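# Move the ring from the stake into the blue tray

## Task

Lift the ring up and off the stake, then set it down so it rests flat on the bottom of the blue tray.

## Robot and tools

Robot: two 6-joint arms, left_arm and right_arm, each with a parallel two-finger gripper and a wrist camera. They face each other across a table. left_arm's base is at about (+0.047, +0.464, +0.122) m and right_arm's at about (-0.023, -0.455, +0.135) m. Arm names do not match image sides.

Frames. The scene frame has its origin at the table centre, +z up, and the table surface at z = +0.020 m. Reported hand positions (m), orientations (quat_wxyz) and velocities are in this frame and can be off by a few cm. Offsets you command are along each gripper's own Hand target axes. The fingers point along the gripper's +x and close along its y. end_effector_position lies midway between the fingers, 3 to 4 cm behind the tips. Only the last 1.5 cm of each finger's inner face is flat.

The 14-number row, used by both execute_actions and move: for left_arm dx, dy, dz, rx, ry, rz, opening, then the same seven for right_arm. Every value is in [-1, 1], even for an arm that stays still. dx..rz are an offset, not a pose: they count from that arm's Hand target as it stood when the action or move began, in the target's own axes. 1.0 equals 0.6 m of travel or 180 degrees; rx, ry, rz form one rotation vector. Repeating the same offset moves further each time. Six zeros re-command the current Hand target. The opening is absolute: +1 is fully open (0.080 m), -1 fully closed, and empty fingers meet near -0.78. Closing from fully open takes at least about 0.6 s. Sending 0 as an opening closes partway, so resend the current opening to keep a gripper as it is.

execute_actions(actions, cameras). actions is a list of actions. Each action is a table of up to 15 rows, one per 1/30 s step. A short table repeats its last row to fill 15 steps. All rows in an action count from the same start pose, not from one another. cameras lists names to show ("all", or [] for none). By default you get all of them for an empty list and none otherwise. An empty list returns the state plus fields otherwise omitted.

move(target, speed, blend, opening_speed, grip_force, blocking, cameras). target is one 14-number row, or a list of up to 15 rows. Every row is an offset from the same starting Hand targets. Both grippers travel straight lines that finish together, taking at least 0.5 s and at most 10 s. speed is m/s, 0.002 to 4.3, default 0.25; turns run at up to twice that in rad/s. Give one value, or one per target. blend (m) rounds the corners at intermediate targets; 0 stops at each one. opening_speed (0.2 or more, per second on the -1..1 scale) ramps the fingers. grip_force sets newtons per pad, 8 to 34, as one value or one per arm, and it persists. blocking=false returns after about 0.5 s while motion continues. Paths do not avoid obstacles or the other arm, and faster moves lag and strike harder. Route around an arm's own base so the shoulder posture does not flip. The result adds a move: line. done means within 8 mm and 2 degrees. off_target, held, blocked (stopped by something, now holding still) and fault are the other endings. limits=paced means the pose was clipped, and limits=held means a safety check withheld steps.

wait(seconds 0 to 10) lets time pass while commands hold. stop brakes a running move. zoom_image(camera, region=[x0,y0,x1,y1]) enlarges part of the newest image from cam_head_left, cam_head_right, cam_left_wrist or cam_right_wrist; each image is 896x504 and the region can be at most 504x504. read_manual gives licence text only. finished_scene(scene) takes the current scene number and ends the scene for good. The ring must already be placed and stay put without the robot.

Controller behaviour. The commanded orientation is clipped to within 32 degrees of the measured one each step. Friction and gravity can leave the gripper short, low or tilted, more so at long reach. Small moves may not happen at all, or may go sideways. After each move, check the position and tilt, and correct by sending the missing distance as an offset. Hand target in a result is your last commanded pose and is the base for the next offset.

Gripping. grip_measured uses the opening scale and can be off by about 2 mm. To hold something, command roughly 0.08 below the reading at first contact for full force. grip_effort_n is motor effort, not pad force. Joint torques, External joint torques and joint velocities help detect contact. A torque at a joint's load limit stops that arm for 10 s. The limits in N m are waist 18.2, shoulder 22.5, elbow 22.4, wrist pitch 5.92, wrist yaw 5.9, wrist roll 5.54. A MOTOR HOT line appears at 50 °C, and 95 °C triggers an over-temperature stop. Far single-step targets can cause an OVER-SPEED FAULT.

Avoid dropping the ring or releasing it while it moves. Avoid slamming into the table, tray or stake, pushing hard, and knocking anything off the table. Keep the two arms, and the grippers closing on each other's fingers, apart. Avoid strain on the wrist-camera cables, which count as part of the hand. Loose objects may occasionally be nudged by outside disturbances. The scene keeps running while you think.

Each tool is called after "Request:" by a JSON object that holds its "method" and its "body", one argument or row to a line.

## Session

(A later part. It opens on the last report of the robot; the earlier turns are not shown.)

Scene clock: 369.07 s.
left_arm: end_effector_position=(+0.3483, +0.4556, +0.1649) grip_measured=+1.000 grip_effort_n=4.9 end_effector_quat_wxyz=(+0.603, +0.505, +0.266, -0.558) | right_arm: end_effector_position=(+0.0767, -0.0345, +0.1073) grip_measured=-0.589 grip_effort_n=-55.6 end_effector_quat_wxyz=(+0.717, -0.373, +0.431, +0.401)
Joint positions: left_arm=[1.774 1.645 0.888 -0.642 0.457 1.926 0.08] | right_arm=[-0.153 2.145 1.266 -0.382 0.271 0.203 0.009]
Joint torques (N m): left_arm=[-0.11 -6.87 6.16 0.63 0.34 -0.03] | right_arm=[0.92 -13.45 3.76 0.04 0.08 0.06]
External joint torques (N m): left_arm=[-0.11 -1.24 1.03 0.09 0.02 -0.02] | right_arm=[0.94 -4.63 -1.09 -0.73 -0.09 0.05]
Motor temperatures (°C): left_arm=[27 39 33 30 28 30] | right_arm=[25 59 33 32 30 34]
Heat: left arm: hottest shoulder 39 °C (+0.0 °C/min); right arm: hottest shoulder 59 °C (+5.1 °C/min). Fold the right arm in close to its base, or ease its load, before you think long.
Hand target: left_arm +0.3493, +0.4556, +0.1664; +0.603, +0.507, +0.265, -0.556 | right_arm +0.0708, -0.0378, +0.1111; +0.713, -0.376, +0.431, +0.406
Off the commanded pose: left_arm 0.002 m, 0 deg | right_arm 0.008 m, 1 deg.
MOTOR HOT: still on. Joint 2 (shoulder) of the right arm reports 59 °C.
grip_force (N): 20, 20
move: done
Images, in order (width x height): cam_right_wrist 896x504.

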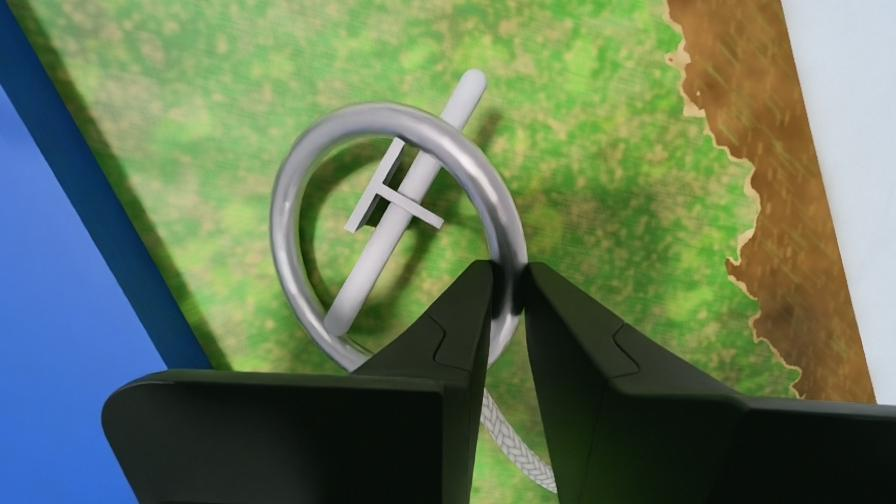

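Request:
{"method": "move", "body": {
  "target": [0,0,0,0,0,0,1, -0.0189,-0.0074,0.0134,0,0,0,-0.7],
  "speed": 0.08,
  "cameras": ["cam_right_wrist"]
}}

Request:
{"method": "zoom_image", "body": {
  "camera": "cam_right_wrist",
  "region": [180, 80, 580, 400]
}}

Scene clock: 408.60 s.
left_arm: end_effector_position=(+0.3483, +0.4556, +0.1649) grip_measured=+1.000 grip_effort_n=4.0 end_effector_quat_wxyz=(+0.603, +0.505, +0.266, -0.558) | right_arm: end_effector_position=(+0.0762, -0.0366, +0.1155) grip_measured=-0.589 grip_effort_n=-55.6 end_effector_quat_wxyz=(+0.713, -0.378, +0.435, +0.399)
Joint positions: left_arm=[1.774 1.645 0.888 -0.642 0.457 1.926 0.08] | right_arm=[-0.153 2.127 1.281 -0.431 0.271 0.203 0.009]
Joint torques (N m): left_arm=[-0.09 -6.88 6.16 0.64 0.34 -0.04] | right_arm=[0.38 -13.96 5.49 -0.22 0.01 -0.16]
External joint torques (N m): left_arm=[-0.1 -1.3 1.13 0.13 0.03 -0.02] | right_arm=[0.4 -4.99 0.39 -1.01 -0.16 -0.17]
Motor temperatures (°C): left_arm=[27 39 33 30 28 30] | right_arm=[26 58 32 32 30 34]
Heat: left arm: hottest shoulder 39 °C (+0.0 °C/min); right arm: hottest shoulder 58 °C (-1.0 °C/min). Fold the right arm in close to its base, or ease its load, before you think long.
Hand target: left_arm +0.3493, +0.4556, +0.1664; +0.603, +0.507, +0.265, -0.556 | right_arm +0.0739, -0.0354, +0.1251; +0.713, -0.376, +0.431, +0.405
Off the commanded pose: left_arm 0.002 m, 0 deg | right_arm 0.010 m, 1 deg.
MOTOR HOT: still on. Joint 2 (shoulder) of the right arm reports 58 °C.
grip_force (N): 20, 20
move: off_target (right_arm)
Images, in order (width x height): cam_right_wrist 896x504.

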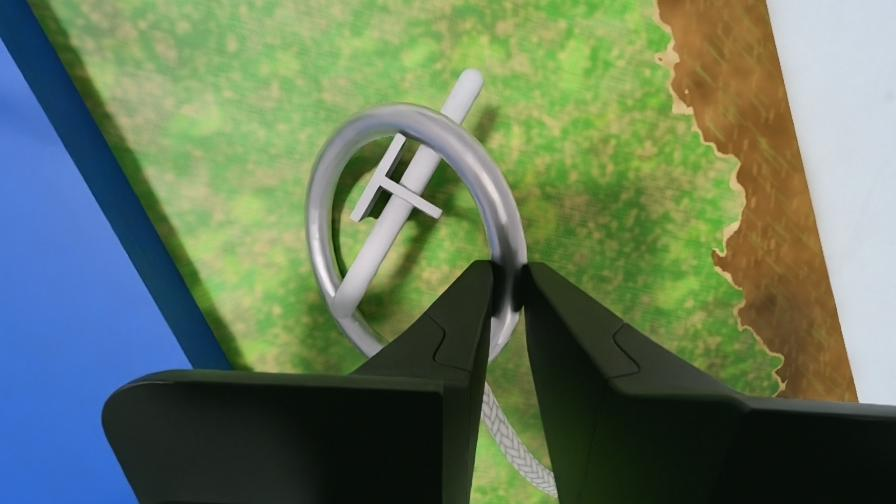

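Scaled by 1.260.

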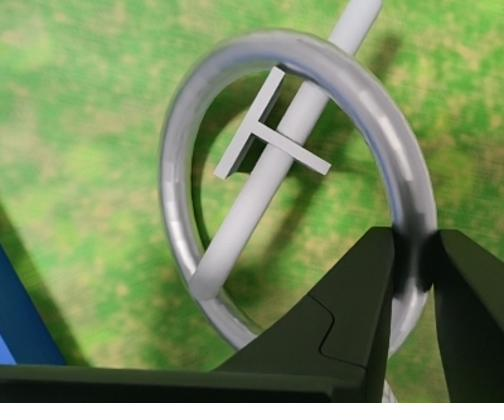

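Request:
{"method": "move", "body": {
  "target": [0,0,0,0,0,0,1, -0.0051,0.0148,-0.0056,0,0,0,-0.7],
  "speed": 0.06,
  "cameras": ["cam_right_wrist"]
}}

Request:
{"method": "zoom_image", "body": {
  "camera": "cam_right_wrist",
  "region": [180, 80, 580, 400]
}}

Scene clock: 479.40 s.
left_arm: end_effector_position=(+0.3483, +0.4556, +0.1649) grip_measured=+1.000 grip_effort_n=4.4 end_effector_quat_wxyz=(+0.603, +0.505, +0.266, -0.558) | right_arm: end_effector_position=(+0.0716, -0.0360, +0.1179) grip_measured=-0.589 grip_effort_n=-55.6 end_effector_quat_wxyz=(+0.716, -0.376, +0.434, +0.397)
Joint positions: left_arm=[1.774 1.645 0.888 -0.642 0.457 1.926 0.08] | right_arm=[-0.139 2.122 1.281 -0.436 0.28 0.221 0.009]
Joint torques (N m): left_arm=[-0.09 -6.87 6.15 0.64 0.35 -0.03] | right_arm=[1.2 -13.65 4.91 -0.17 -0.01 0.03]
External joint torques (N m): left_arm=[-0.09 -1.25 1.05 0.11 0.03 -0.02] | right_arm=[1.26 -4.88 -0.04 -0.91 -0.19 0.02]
Motor temperatures (°C): left_arm=[27 40 33 30 28 30] | right_arm=[25 60 33 32 30 34]
Heat: left arm: hottest shoulder 40 °C (+1.0 °C/min); right arm: hottest shoulder 60 °C (+2.0 °C/min). Fold the right arm in close to its base, or ease its load, before you think long.
Hand target: left_arm +0.3493, +0.4556, +0.1664; +0.603, +0.507, +0.265, -0.556 | right_arm +0.0639, -0.0358, +0.1249; +0.713, -0.376, +0.431, +0.405
Off the commanded pose: left_arm 0.002 m, 0 deg | right_arm 0.011 m, 1 deg.
MOTOR HOT: still on. Joint 2 (shoulder) of the right arm reports 60 °C.
grip_force (N): 20, 20
move: off_target (right_arm)
Images, in order (width x height): cam_right_wrist 896x504.

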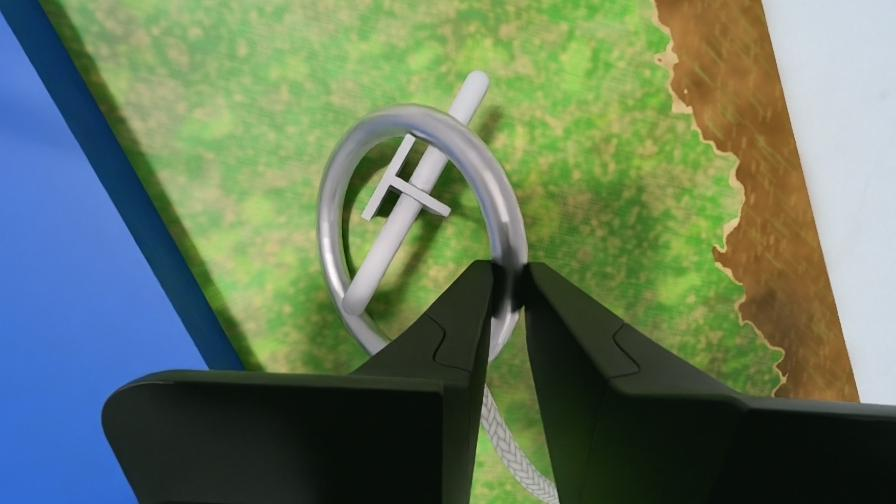

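Scaled by 1.260.

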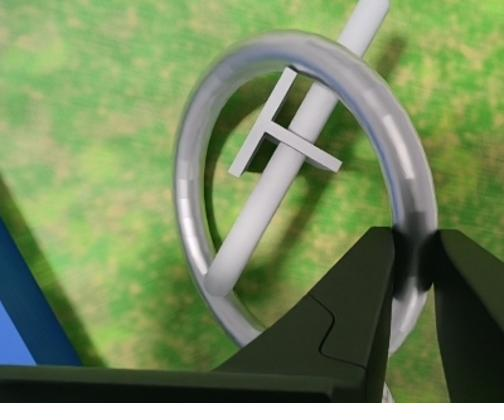

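Request:
{"method": "move", "body": {
  "target": [
    [0,0,0,0,0,0,1, 0.0465,-0.003,-0.0125,0,0,0,-0.7],
    [0,0,0,0,0,0,1, 0.0574,-0.0167,0.0092,0,0,0,-0.7]
  ],
  "speed": 0.06,
  "cameras": ["cam_right_wrist"]
}}

Request:
{"method": "zoom_image", "body": {
  "camera": "cam_right_wrist",
  "region": [180, 80, 580, 400]
}}

Scene clock: 509.70 s.
left_arm: end_effector_position=(+0.3483, +0.4556, +0.1649) grip_measured=+1.000 grip_effort_n=3.5 end_effector_quat_wxyz=(+0.603, +0.505, +0.266, -0.558) | right_arm: end_effector_position=(+0.0831, -0.0261, +0.1030) grip_measured=-0.589 grip_effort_n=-56.0 end_effector_quat_wxyz=(+0.716, -0.373, +0.427, +0.407)
Joint positions: left_arm=[1.774 1.645 0.888 -0.642 0.457 1.926 0.08] | right_arm=[-0.168 2.177 1.296 -0.366 0.262 0.176 0.009]
Joint torques (N m): left_arm=[-0.1 -6.9 6.14 0.65 0.34 -0.04] | right_arm=[-0.44 -8.51 6.25 0.67 0.05 -0.07]
External joint torques (N m): left_arm=[-0.12 -1.25 1.06 0.13 0.02 -0.03] | right_arm=[-0.43 0.63 1.32 -0.13 -0.12 -0.08]
Motor temperatures (°C): left_arm=[27 40 33 29 28 30] | right_arm=[26 60 33 32 30 34]
Heat: left arm: hottest shoulder 40 °C (+0.0 °C/min); right arm: hottest shoulder 60 °C (+1.0 °C/min). Fold the right arm in close to its base, or ease its load, before you think long.
Hand target: left_arm +0.3493, +0.4556, +0.1664; +0.603, +0.507, +0.265, -0.556 | right_arm +0.0850, -0.0259, +0.0972; +0.713, -0.376, +0.431, +0.406
Off the commanded pose: left_arm 0.002 m, 0 deg | right_arm 0.006 m, 1 deg.
MOTOR HOT: still on. Joint 2 (shoulder) of the right arm reports 60 °C.
grip_force (N): 20, 20
move: done
Images, in order (width x height): cam_right_wrist 896x504.

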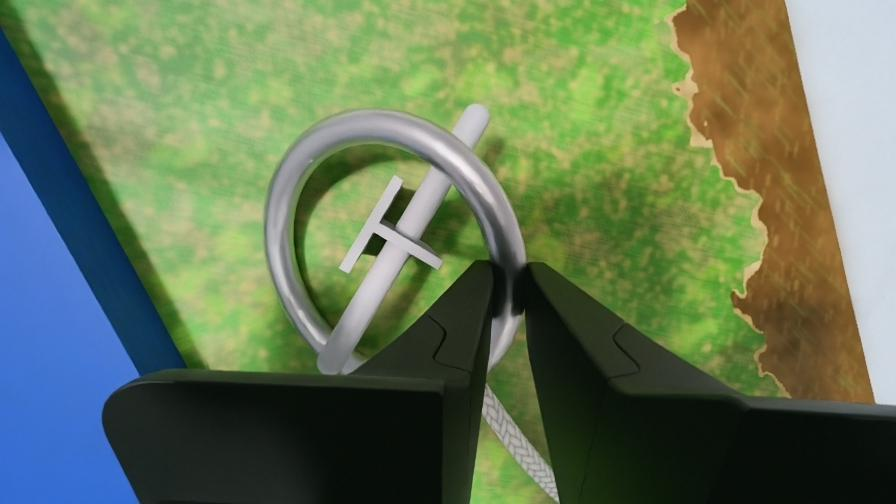

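Scaled by 1.260.

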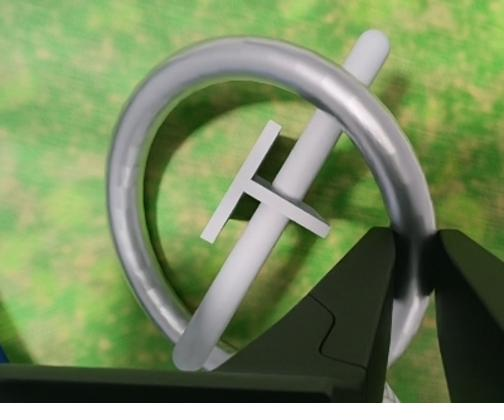

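Request:
{"method": "move", "body": {
  "target": [0,0,0,0,0,0,1, -0.019,-0.0193,0.0043,0,-0.024,0.097,-0.7],
  "speed": 0.08,
  "cameras": ["cam_right_wrist"]
}}

Request:
{"method": "zoom_image", "body": {
  "camera": "cam_right_wrist",
  "region": [180, 80, 580, 400]
}}

Scene clock: 534.00 s.
left_arm: end_effector_position=(+0.3483, +0.4556, +0.1649) grip_measured=+1.000 grip_effort_n=4.4 end_effector_quat_wxyz=(+0.603, +0.505, +0.266, -0.558) | right_arm: end_effector_position=(+0.0926, -0.0346, +0.0991) grip_measured=-0.589 grip_effort_n=-55.6 end_effector_quat_wxyz=(+0.656, -0.299, +0.465, +0.514)
Joint positions: left_arm=[1.774 1.645 0.888 -0.642 0.457 1.926 0.08] | right_arm=[-0.309 2.125 1.179 -0.222 -0.078 0.038 0.009]
Joint torques (N m): left_arm=[-0.09 -6.88 6.15 0.64 0.34 -0.04] | right_arm=[-0.16 -14.21 4.97 1.04 -0.33 -0.1]
External joint torques (N m): left_arm=[-0.1 -1.27 1.07 0.12 0.03 -0.03] | right_arm=[-0.14 -5.45 0.04 0.08 -0.29 -0.1]
Motor temperatures (°C): left_arm=[27 40 33 29 28 30] | right_arm=[26 58 33 33 30 34]
Heat: left arm: hottest shoulder 40 °C (+0.0 °C/min); right arm: hottest shoulder 58 °C (-1.0 °C/min). Fold the right arm in close to its base, or ease its load, before you think long.
Hand target: left_arm +0.3493, +0.4556, +0.1664; +0.603, +0.507, +0.265, -0.556 | right_arm +0.0928, -0.0310, +0.1107; +0.659, -0.290, +0.456, +0.523
Off the commanded pose: left_arm 0.002 m, 0 deg | right_arm 0.012 m, 2 deg.
MOTOR HOT: still on. Joint 2 (shoulder) of the right arm reports 58 °C.
grip_force (N): 20, 20
move: off_target (right_arm)
Images, in order (width x height): cam_right_wrist 896x504.

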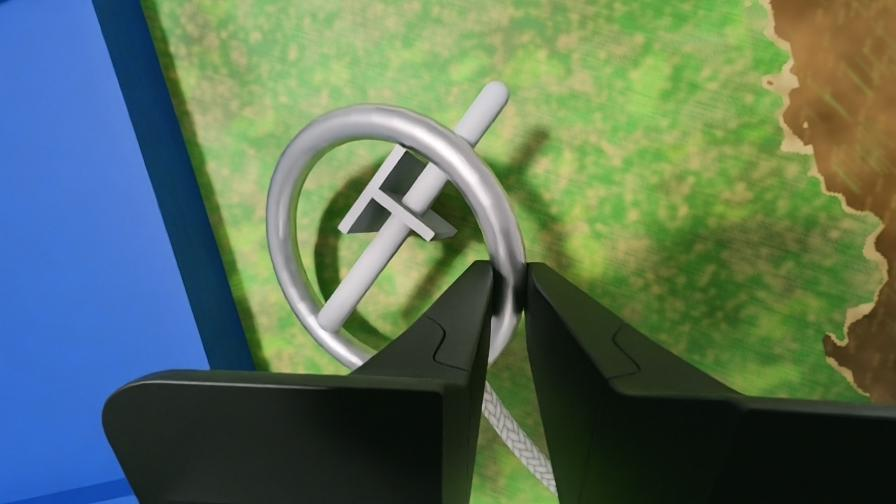

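Scaled by 1.260.

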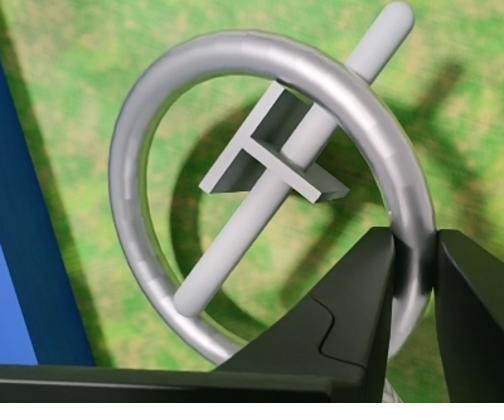

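Request:
{"method": "move", "body": {
  "target": [0,0,0,0,0,0,1, -0.012,0.0013,0.0056,0,0,0,-0.7],
  "speed": 0.08,
  "cameras": ["cam_right_wrist"]
}}

Request:
{"method": "zoom_image", "body": {
  "camera": "cam_right_wrist",
  "region": [180, 80, 580, 400]
}}

Scene clock: 547.97 s.
left_arm: end_effector_position=(+0.3483, +0.4556, +0.1649) grip_measured=+1.000 grip_effort_n=4.4 end_effector_quat_wxyz=(+0.603, +0.505, +0.266, -0.558) | right_arm: end_effector_position=(+0.0922, -0.0366, +0.1055) grip_measured=-0.589 grip_effort_n=-55.6 end_effector_quat_wxyz=(+0.655, -0.299, +0.467, +0.514)
Joint positions: left_arm=[1.774 1.645 0.888 -0.642 0.457 1.926 0.08] | right_arm=[-0.31 2.105 1.179 -0.246 -0.079 0.037 0.009]
Joint torques (N m): left_arm=[-0.08 -6.89 6.15 0.65 0.34 -0.04] | right_arm=[-0.08 -13.93 5.98 0.8 -0.29 -0.09]
External joint torques (N m): left_arm=[-0.06 -1.27 1.08 0.12 0.02 -0.02] | right_arm=[-0.02 -5.32 1.07 -0.12 -0.25 -0.09]
Motor temperatures (°C): left_arm=[27 40 33 29 28 30] | right_arm=[26 64 33 33 30 34]
Heat: left arm: hottest shoulder 40 °C (+0.0 °C/min); right arm: hottest shoulder 64 °C (+4.0 °C/min). Fold the right arm in close to its base, or ease its load, before you think long.
Hand target: left_arm +0.3493, +0.4556, +0.1664; +0.603, +0.507, +0.265, -0.556 | right_arm +0.0929, -0.0309, +0.1187; +0.659, -0.290, +0.456, +0.523
Off the commanded pose: left_arm 0.002 m, 0 deg | right_arm 0.014 m, 2 deg.
MOTOR HOT: still on. Joint 2 (shoulder) of the right arm reports 64 °C.
grip_force (N): 20, 20
move: off_target (right_arm)
Images, in order (width x height): cam_right_wrist 896x504.

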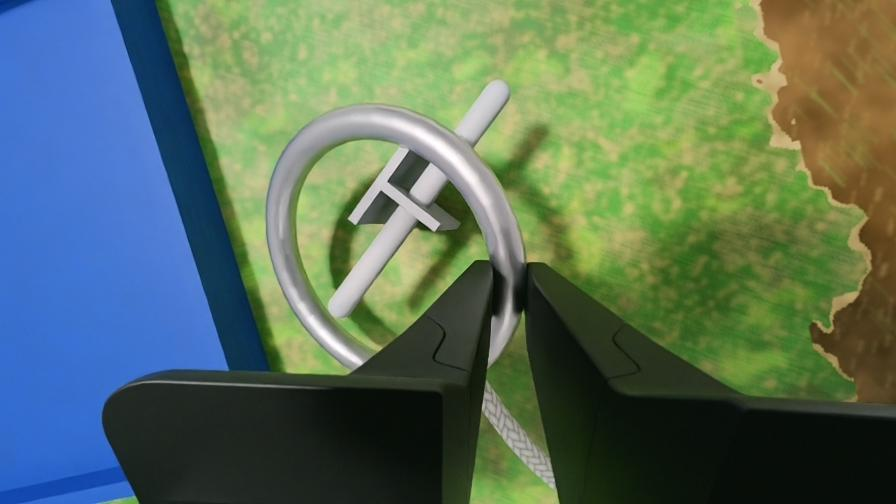

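Scaled by 1.260.

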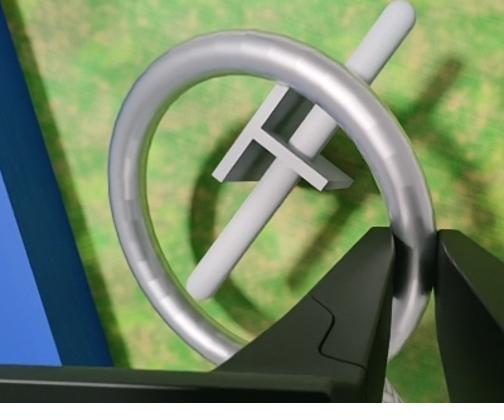

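Request:
{"method": "move", "body": {
  "target": [0,0,0,0,0,0,1, -0.02,0.0045,0.005,0,0,0,-0.7],
  "speed": 0.08,
  "cameras": ["cam_right_wrist"]
}}

Request:
{"method": "zoom_image", "body": {
  "camera": "cam_right_wrist",
  "region": [180, 80, 580, 400]
}}

Scene clock: 554.50 s.
left_arm: end_effector_position=(+0.3483, +0.4556, +0.1649) grip_measured=+1.000 grip_effort_n=4.4 end_effector_quat_wxyz=(+0.603, +0.505, +0.266, -0.558) | right_arm: end_effector_position=(+0.0910, -0.0400, +0.1167) grip_measured=-0.589 grip_effort_n=-55.6 end_effector_quat_wxyz=(+0.654, -0.301, +0.468, +0.513)
Joint positions: left_arm=[1.774 1.645 0.888 -0.642 0.457 1.926 0.08] | right_arm=[-0.31 2.069 1.179 -0.287 -0.079 0.037 0.009]
Joint torques (N m): left_arm=[-0.09 -6.88 6.17 0.64 0.35 -0.04] | right_arm=[0.23 -13.83 6.48 0.88 -0.24 0.03]
External joint torques (N m): left_arm=[-0.12 -1.29 1.11 0.11 0.03 -0.02] | right_arm=[0.29 -5.34 1.5 -0.01 -0.21 0.03]
Motor temperatures (°C): left_arm=[27 40 33 29 28 30] | right_arm=[26 63 33 33 30 34]
Heat: left arm: hottest shoulder 40 °C (+0.0 °C/min); right arm: hottest shoulder 63 °C (+3.0 °C/min). Fold the right arm in close to its base, or ease its load, before you think long.
Hand target: left_arm +0.3493, +0.4556, +0.1664; +0.603, +0.507, +0.265, -0.556 | right_arm +0.0907, -0.0326, +0.1312; +0.659, -0.290, +0.456, +0.523
Off the commanded pose: left_arm 0.002 m, 0 deg | right_arm 0.016 m, 2 deg.
MOTOR HOT: still on. Joint 2 (shoulder) of the right arm reports 63 °C.
grip_force (N): 20, 20
move: off_target (right_arm)
Images, in order (width x height): cam_right_wrist 896x504.

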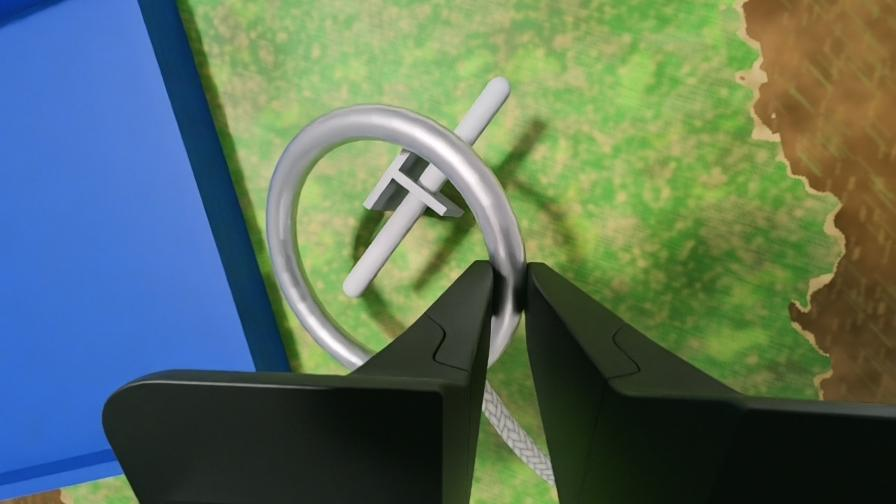

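Scaled by 1.260.

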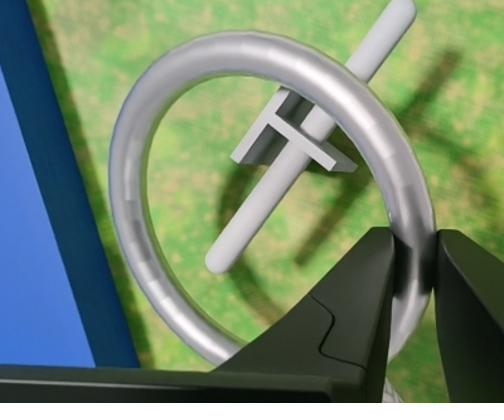

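Request:
{"method": "move", "body": {
  "target": [
    [0,0,0,0,0,0,1, -0.1507,0.0158,0.0693,0,0,0,-0.7],
    [0,0,0,0,0,0,1, -0.0895,0.2592,0.043,0.048,0.1266,0.0755,-0.7]
  ],
  "speed": 0.15,
  "cameras": ["cam_head_left","cam_right_wrist"]
}}

Scene clock: 582.10 s.
left_arm: end_effector_position=(+0.3483, +0.4556, +0.1649) grip_measured=+1.000 grip_effort_n=4.0 end_effector_quat_wxyz=(+0.603, +0.505, +0.266, -0.558) | right_arm: end_effector_position=(-0.0509, +0.0075, +0.2049) grip_measured=-0.589 grip_effort_n=-55.6 end_effector_quat_wxyz=(+0.512, -0.287, +0.643, +0.492)
Joint positions: left_arm=[1.774 1.645 0.888 -0.642 0.457 1.926 0.08] | right_arm=[-0.057 2.241 1.875 -1.075 -0.322 0.364 0.009]
Joint torques (N m): left_arm=[-0.1 -6.9 6.17 0.64 0.34 -0.04] | right_arm=[-0.08 -10.86 7.77 0.39 -0.49 0.15]
External joint torques (N m): left_arm=[-0.12 -1.29 1.12 0.13 0.03 -0.03] | right_arm=[-0.15 -0.59 2.09 -0.15 -0.31 0.17]
Motor temperatures (°C): left_arm=[27 40 34 29 28 30] | right_arm=[25 67 33 33 30 34]
Heat: left arm: hottest shoulder 40 °C (+0.0 °C/min); right arm: hottest shoulder 67 °C (+9.1 °C/min). Fold the right arm in close to its base, or ease its load, before you think long.
Hand target: left_arm +0.3493, +0.4556, +0.1664; +0.603, +0.507, +0.265, -0.556 | right_arm -0.0520, +0.0110, +0.2051; +0.510, -0.282, +0.645, +0.494
Off the commanded pose: left_arm 0.002 m, 0 deg | right_arm 0.004 m, 1 deg.
MOTOR HOT: still on. Joint 2 (shoulder) of the right arm reports 67 °C.
grip_force (N): 20, 20
move: done
Images, in order (width x height): cam_head_left 896x504, cam_right_wrist 896x504.

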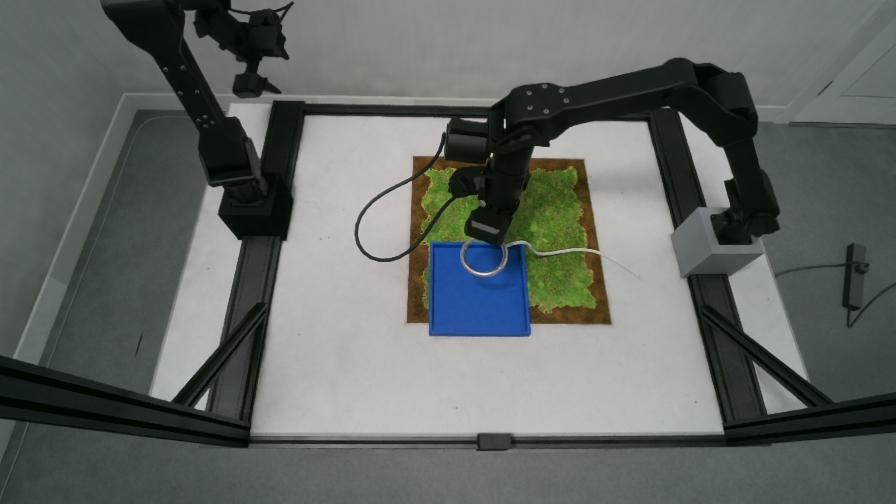

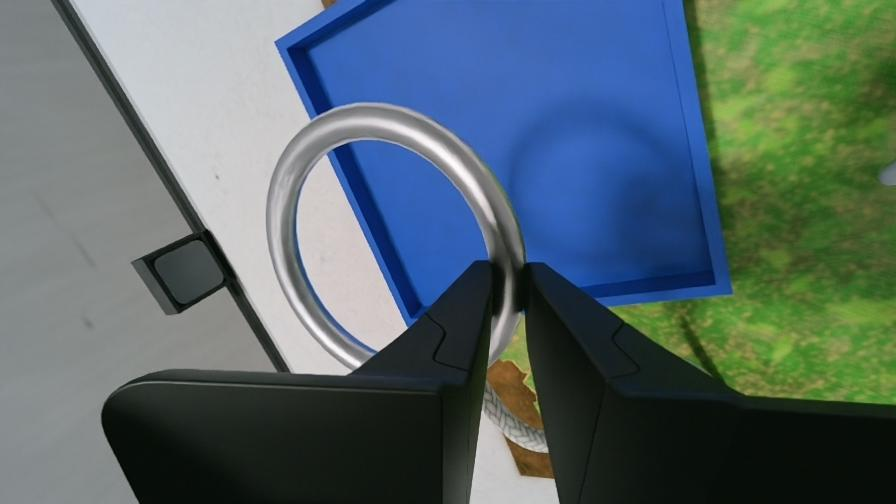

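Request:
{"method": "move", "body": {
  "target": [0,0,0,0,0,0,1, 0.1326,-0.0496,-0.0013,0,0,0,-0.7],
  "speed": 0.15,
  "cameras": ["cam_head_left","cam_right_wrist"]
}}

Request:
{"method": "zoom_image", "body": {
  "camera": "cam_head_left",
  "region": [400, 150, 620, 350]
}}

Scene clock: 594.47 s.
left_arm: end_effector_position=(+0.3483, +0.4556, +0.1649) grip_measured=+1.000 grip_effort_n=4.4 end_effector_quat_wxyz=(+0.603, +0.505, +0.266, -0.558) | right_arm: end_effector_position=(-0.0509, +0.0106, +0.1221) grip_measured=-0.589 grip_effort_n=-55.6 end_effector_quat_wxyz=(+0.513, -0.285, +0.641, +0.494)
Joint positions: left_arm=[1.774 1.645 0.888 -0.642 0.457 1.926 0.08] | right_arm=[-0.057 2.339 1.7 -0.796 -0.322 0.364 0.009]
Joint torques (N m): left_arm=[-0.08 -6.88 6.15 0.63 0.34 -0.04] | right_arm=[-0.08 -11.68 5.95 0.58 -0.48 0.14]
External joint torques (N m): left_arm=[-0.1 -1.27 1.12 0.13 0.02 -0.02] | right_arm=[-0.06 -1.29 0.67 0.05 -0.3 0.15]
Motor temperatures (°C): left_arm=[27 40 34 29 28 30] | right_arm=[25 67 34 33 30 34]
Heat: left arm: hottest shoulder 40 °C (+0.0 °C/min); right arm: hottest shoulder 67 °C (+9.1 °C/min). Fold the right arm in close to its base, or ease its load, before you think long.
Hand target: left_arm +0.3493, +0.4556, +0.1664; +0.603, +0.507, +0.265, -0.556 | right_arm -0.0520, +0.0108, +0.1201; +0.510, -0.282, +0.646, +0.494
Off the commanded pose: left_arm 0.002 m, 0 deg | right_arm 0.002 m, 1 deg.
MOTOR HOT: still on. Joint 2 (shoulder) of the right arm reports 67 °C.
grip_force (N): 20, 20
move: done
Images, in order (width x height): cam_head_left 896x504, cam_right_wrist 896x504.

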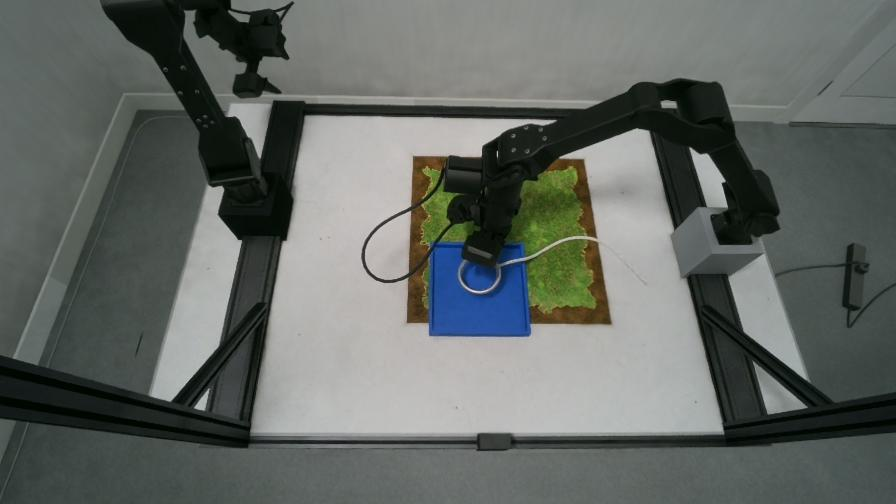

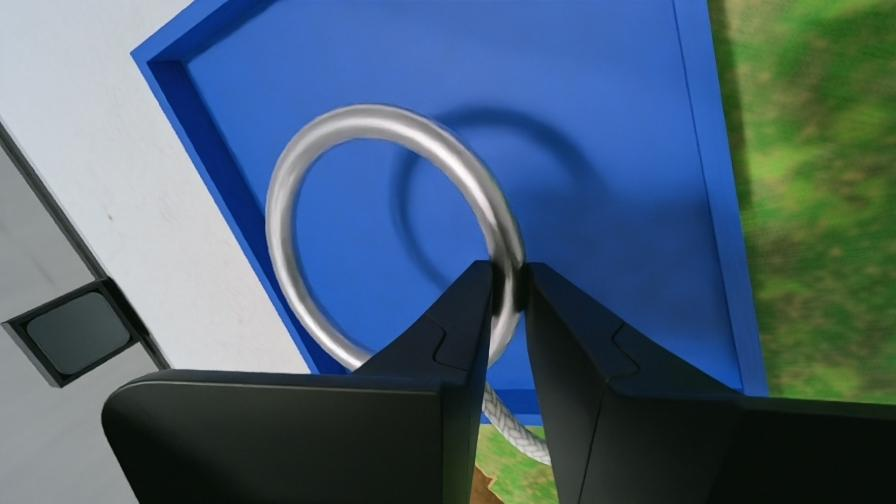

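Scaled by 2.291.

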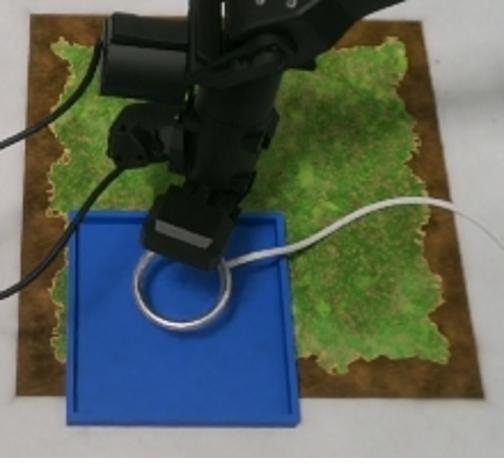

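Request:
{"method": "move", "body": {
  "target": [0,0,0,0,0,0,1, 0.0702,-0.0262,-0.0007,0,0,0,-0.7],
  "speed": 0.1,
  "cameras": ["cam_right_wrist"]
}}

Scene clock: 599.27 s.
left_arm: end_effector_position=(+0.3483, +0.4556, +0.1649) grip_measured=+1.000 grip_effort_n=4.9 end_effector_quat_wxyz=(+0.603, +0.505, +0.266, -0.558) | right_arm: end_effector_position=(-0.0509, +0.0114, +0.0784) grip_measured=-0.589 grip_effort_n=-55.6 end_effector_quat_wxyz=(+0.513, -0.284, +0.641, +0.495)
Joint positions: left_arm=[1.774 1.645 0.888 -0.642 0.457 1.926 0.08] | right_arm=[-0.057 2.418 1.652 -0.665 -0.323 0.364 0.009]
Joint torques (N m): left_arm=[-0.09 -6.86 6.14 0.64 0.34 -0.04] | right_arm=[-0.03 -11.49 5.45 0.54 -0.46 0.14]
External joint torques (N m): left_arm=[-0.13 -1.19 0.99 0.09 0.03 -0.02] | right_arm=[0.02 -1.02 0.46 0.01 -0.28 0.16]
Motor temperatures (°C): left_arm=[27 40 34 29 28 30] | right_arm=[25 66 34 33 30 34]
Heat: left arm: hottest shoulder 40 °C (+0.0 °C/min); right arm: hottest shoulder 66 °C (+5.1 °C/min). Fold the right arm in close to its base, or ease its load, before you think long.
Hand target: left_arm +0.3493, +0.4556, +0.1664; +0.603, +0.507, +0.265, -0.556 | right_arm -0.0520, +0.0107, +0.0751; +0.510, -0.282, +0.646, +0.493
Off the commanded pose: left_arm 0.002 m, 0 deg | right_arm 0.004 m, 1 deg.
MOTOR HOT: still on. Joint 2 (shoulder) of the right arm reports 66 °C.
grip_force (N): 20, 20
move: done
Images, in order (width x height): cam_right_wrist 896x504.

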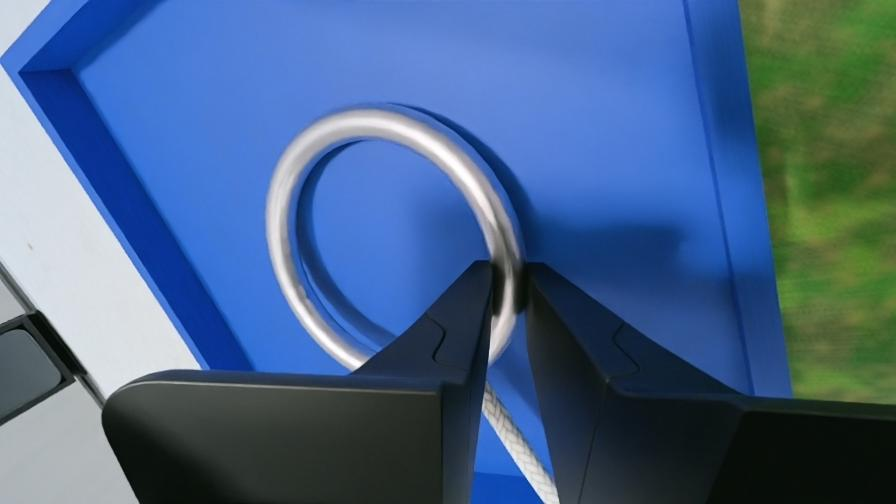

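Request:
{"method": "move", "body": {
  "target": [0,0,0,0,0,0,1, 0.0125,-0.0047,0,0,0,0,-0.7],
  "speed": 0.06,
  "cameras": ["cam_right_wrist"]
}}

Request:
{"method": "zoom_image", "body": {
  "camera": "cam_right_wrist",
  "region": [240, 80, 560, 400]
}}

Scene clock: 604.43 s.
left_arm: end_effector_position=(+0.3483, +0.4556, +0.1649) grip_measured=+1.000 grip_effort_n=4.4 end_effector_quat_wxyz=(+0.603, +0.505, +0.266, -0.558) | right_arm: end_effector_position=(-0.0511, +0.0140, +0.0753) grip_measured=-0.589 grip_effort_n=-55.6 end_effector_quat_wxyz=(+0.514, -0.281, +0.638, +0.499)
Joint positions: left_arm=[1.774 1.645 0.888 -0.642 0.457 1.926 0.08] | right_arm=[-0.057 2.427 1.651 -0.645 -0.326 0.364 0.009]
Joint torques (N m): left_arm=[-0.11 -6.89 6.16 0.64 0.35 -0.04] | right_arm=[-0.09 -10.44 4.93 0.67 -0.37 0.14]
External joint torques (N m): left_arm=[-0.1 -1.19 1.02 0.1 0.02 -0.03] | right_arm=[0.02 0.2 -0.17 0.08 -0.2 0.15]
Motor temperatures (°C): left_arm=[27 40 34 29 28 30] | right_arm=[25 65 34 33 30 34]
Heat: left arm: hottest shoulder 40 °C (+0.0 °C/min); right arm: hottest shoulder 65 °C (+2.0 °C/min). Fold the right arm in close to its base, or ease its load, before you think long.
Hand target: left_arm +0.3493, +0.4556, +0.1664; +0.603, +0.507, +0.265, -0.556 | right_arm -0.0520, +0.0107, +0.0670; +0.510, -0.282, +0.646, +0.493
Off the commanded pose: left_arm 0.002 m, 0 deg | right_arm 0.009 m, 1 deg.
MOTOR HOT: still on. Joint 2 (shoulder) of the right arm reports 65 °C.
grip_force (N): 20, 20
move: off_target (right_arm)
Images, in order (width x height): cam_right_wrist 896x504.

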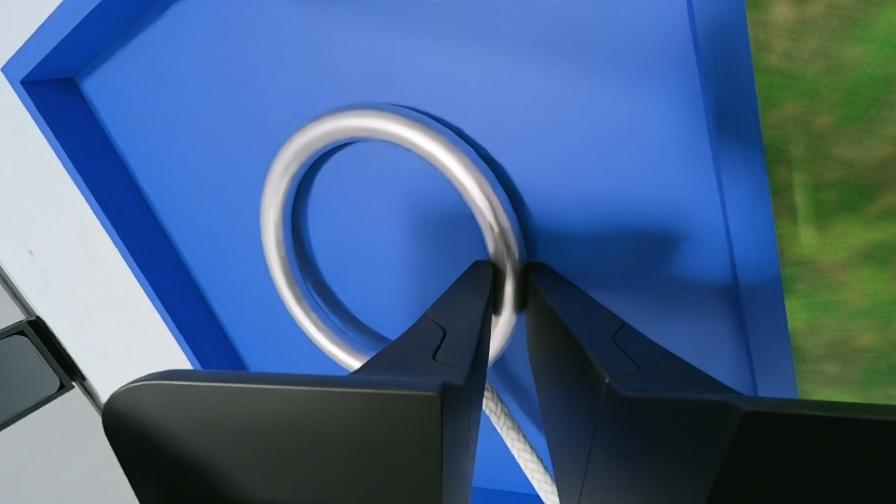

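Scaled by 1.575.

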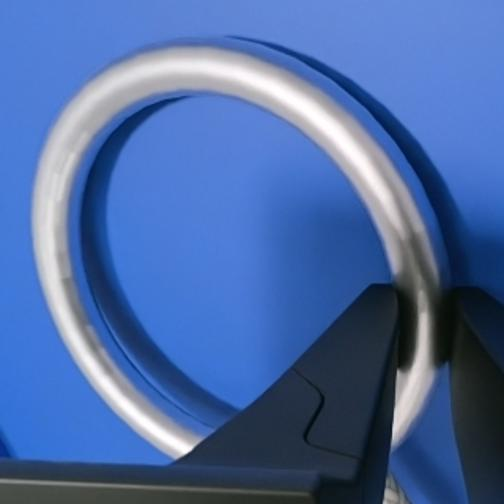

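Request:
{"method": "move", "body": {
  "target": [0,0,0,0,0,0,1, 0.0094,-0.0035,0,0,0,0,-0.7],
  "speed": 0.06,
  "cameras": ["cam_right_wrist"]
}}

Request:
{"method": "zoom_image", "body": {
  "camera": "cam_right_wrist",
  "region": [240, 80, 560, 400]
}}

Scene clock: 609.53 s.
left_arm: end_effector_position=(+0.3483, +0.4556, +0.1649) grip_measured=+1.000 grip_effort_n=4.4 end_effector_quat_wxyz=(+0.603, +0.505, +0.266, -0.558) | right_arm: end_effector_position=(-0.0516, +0.0153, +0.0722) grip_measured=-0.589 grip_effort_n=-56.0 end_effector_quat_wxyz=(+0.514, -0.279, +0.638, +0.502)
Joint positions: left_arm=[1.774 1.645 0.888 -0.642 0.457 1.926 0.08] | right_arm=[-0.057 2.434 1.649 -0.63 -0.329 0.364 0.009]
Joint torques (N m): left_arm=[-0.09 -6.87 6.13 0.64 0.34 -0.03] | right_arm=[-0.07 -9.75 4.76 0.78 -0.27 0.13]
External joint torques (N m): left_arm=[-0.09 -1.29 1.1 0.13 0.03 -0.02] | right_arm=[-0.1 0.72 -0.19 0.22 -0.08 0.15]
Motor temperatures (°C): left_arm=[27 41 34 29 28 30] | right_arm=[25 65 34 33 30 34]
Heat: left arm: hottest shoulder 41 °C (+1.0 °C/min); right arm: hottest shoulder 65 °C (+2.0 °C/min). Fold the right arm in close to its base, or ease its load, before you think long.
Hand target: left_arm +0.3493, +0.4556, +0.1664; +0.603, +0.507, +0.265, -0.556 | right_arm -0.0520, +0.0108, +0.0610; +0.510, -0.282, +0.646, +0.494
Off the commanded pose: left_arm 0.002 m, 0 deg | right_arm 0.012 m, 1 deg.
MOTOR HOT: still on. Joint 2 (shoulder) of the right arm reports 65 °C.
grip_force (N): 20, 20
move: off_target (right_arm)
Images, in order (width x height): cam_right_wrist 896x504.

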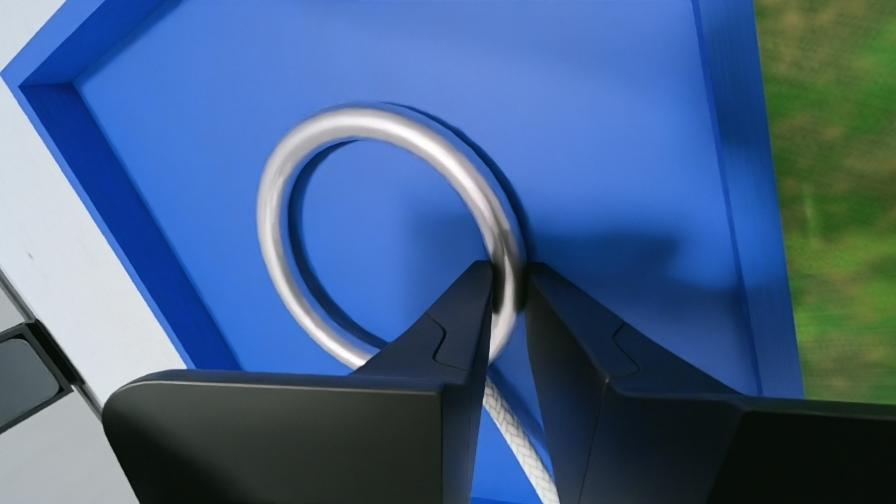

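Scaled by 1.575.

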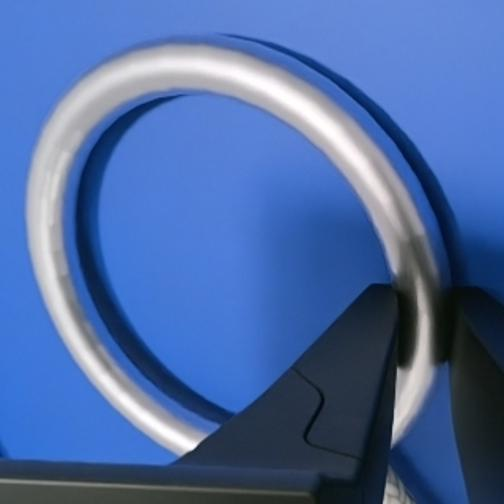

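Request:
{"method": "move", "body": {
  "target": [0,0,0,0,0,0,1, 0.0094,-0.0035,0,0,0,0,-0.7],
  "speed": 0.06,
  "cameras": ["cam_right_wrist"]
}}

Request:
{"method": "zoom_image", "body": {
  "camera": "cam_right_wrist",
  "region": [240, 80, 560, 400]
}}

Scene clock: 614.07 s.
left_arm: end_effector_position=(+0.3483, +0.4556, +0.1649) grip_measured=+1.000 grip_effort_n=4.4 end_effector_quat_wxyz=(+0.603, +0.505, +0.266, -0.558) | right_arm: end_effector_position=(-0.0520, +0.0168, +0.0709) grip_measured=-0.589 grip_effort_n=-55.6 end_effector_quat_wxyz=(+0.514, -0.276, +0.636, +0.505)
Joint positions: left_arm=[1.774 1.645 0.888 -0.642 0.457 1.926 0.08] | right_arm=[-0.057 2.437 1.648 -0.617 -0.332 0.364 0.009]
Joint torques (N m): left_arm=[-0.1 -6.88 6.16 0.64 0.34 -0.04] | right_arm=[-0.09 -8.63 4.58 0.98 -0.17 0.13]
External joint torques (N m): left_arm=[-0.1 -1.23 1.07 0.11 0.02 -0.03] | right_arm=[-0.08 1.97 -0.43 0.4 0.02 0.14]
Motor temperatures (°C): left_arm=[27 41 34 29 28 30] | right_arm=[25 64 34 33 30 34]
Heat: left arm: hottest shoulder 41 °C (+1.0 °C/min); right arm: hottest shoulder 64 °C (+1.0 °C/min). Fold the right arm in close to its base, or ease its load, before you think long.
Hand target: left_arm +0.3493, +0.4556, +0.1664; +0.603, +0.507, +0.265, -0.556 | right_arm -0.0520, +0.0108, +0.0550; +0.510, -0.282, +0.646, +0.493
Off the commanded pose: left_arm 0.002 m, 0 deg | right_arm 0.017 m, 2 deg.
MOTOR HOT: still on. Joint 2 (shoulder) of the right arm reports 64 °C.
grip_force (N): 20, 20
move: off_target (right_arm)
Images, in order (width x height): cam_right_wrist 896x504.

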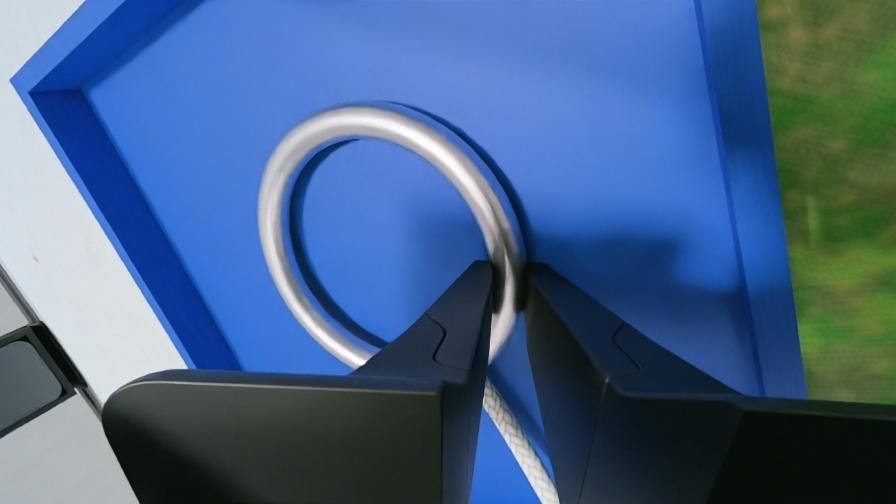

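Scaled by 1.575.

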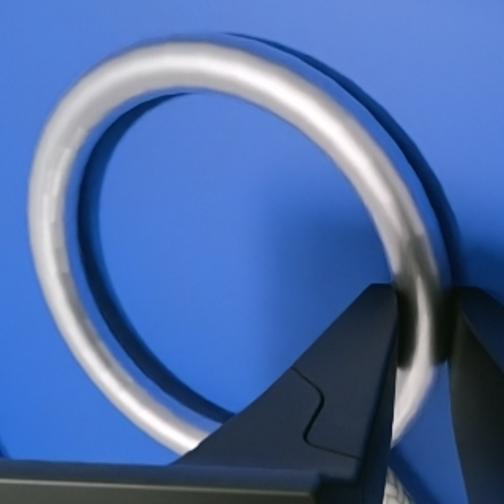

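Request:
{"method": "move", "body": {
  "target": [
    [0,0,0,0,0,0,1, -0.0125,0.0047,0,0,0,0,-0.7],
    [0,0,0,0,0,0,1, -0.0125,0.0047,0,0,0,0,-0.3]
  ],
  "speed": 0.06,
  "opening_speed": 0.4,
  "cameras": ["cam_right_wrist"]
}}

Request:
{"method": "zoom_image", "body": {
  "camera": "cam_right_wrist",
  "region": [240, 80, 560, 400]
}}

Scene clock: 623.40 s.
left_arm: end_effector_position=(+0.3483, +0.4556, +0.1649) grip_measured=+1.000 grip_effort_n=4.4 end_effector_quat_wxyz=(+0.603, +0.505, +0.266, -0.558) | right_arm: end_effector_position=(-0.0546, +0.0162, +0.0719) grip_measured=-0.304 grip_effort_n=15.1 end_effector_quat_wxyz=(+0.510, -0.276, +0.639, +0.506)
Joint positions: left_arm=[1.774 1.645 0.888 -0.642 0.457 1.926 0.08] | right_arm=[-0.054 2.437 1.651 -0.625 -0.34 0.364 0.021]
Joint torques (N m): left_arm=[-0.1 -6.89 6.16 0.64 0.34 -0.04] | right_arm=[-0.31 -10.73 4.79 0.04 0.09 0.13]
External joint torques (N m): left_arm=[-0.08 -1.23 1.07 0.12 0.02 -0.02] | right_arm=[-0.29 -0.07 -0.26 -0.54 0.28 0.15]
Motor temperatures (°C): left_arm=[27 41 34 29 28 30] | right_arm=[25 62 34 33 30 34]
Heat: left arm: hottest shoulder 41 °C (+1.0 °C/min); right arm: hottest shoulder 62 °C (-3.0 °C/min). Fold the right arm in close to its base, or ease its load, before you think long.
Hand target: left_arm +0.3493, +0.4556, +0.1664; +0.603, +0.507, +0.265, -0.556 | right_arm -0.0519, +0.0108, +0.0631; +0.510, -0.282, +0.646, +0.493
Off the commanded pose: left_arm 0.002 m, 0 deg | right_arm 0.011 m, 2 deg.
MOTOR HOT: still on. Joint 2 (shoulder) of the right arm reports 62 °C.
grip_force (N): 20, 20
move: off_target (right_arm); target 2's new opening was sent with right_arm's hand 0.010 m and 2 deg from that target
Images, in order (width x height): cam_right_wrist 896x504.

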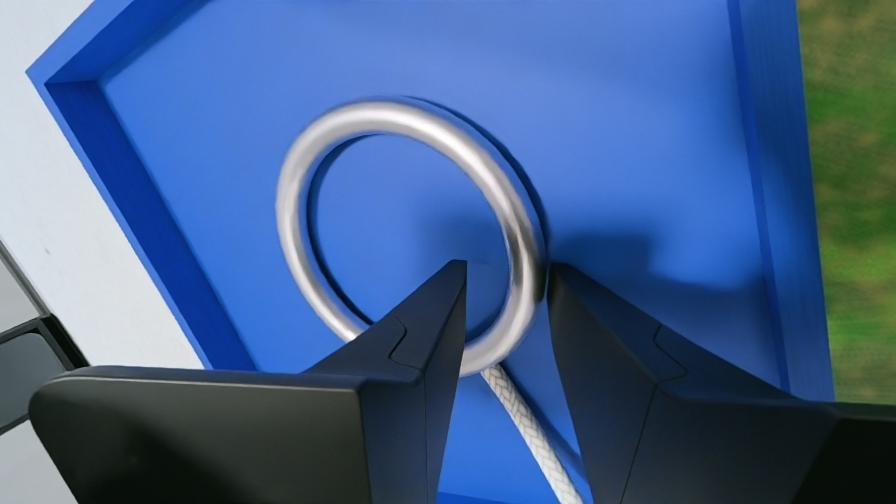

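Scaled by 1.575.

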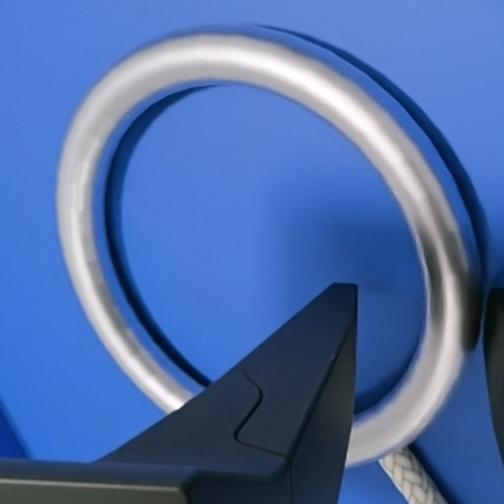

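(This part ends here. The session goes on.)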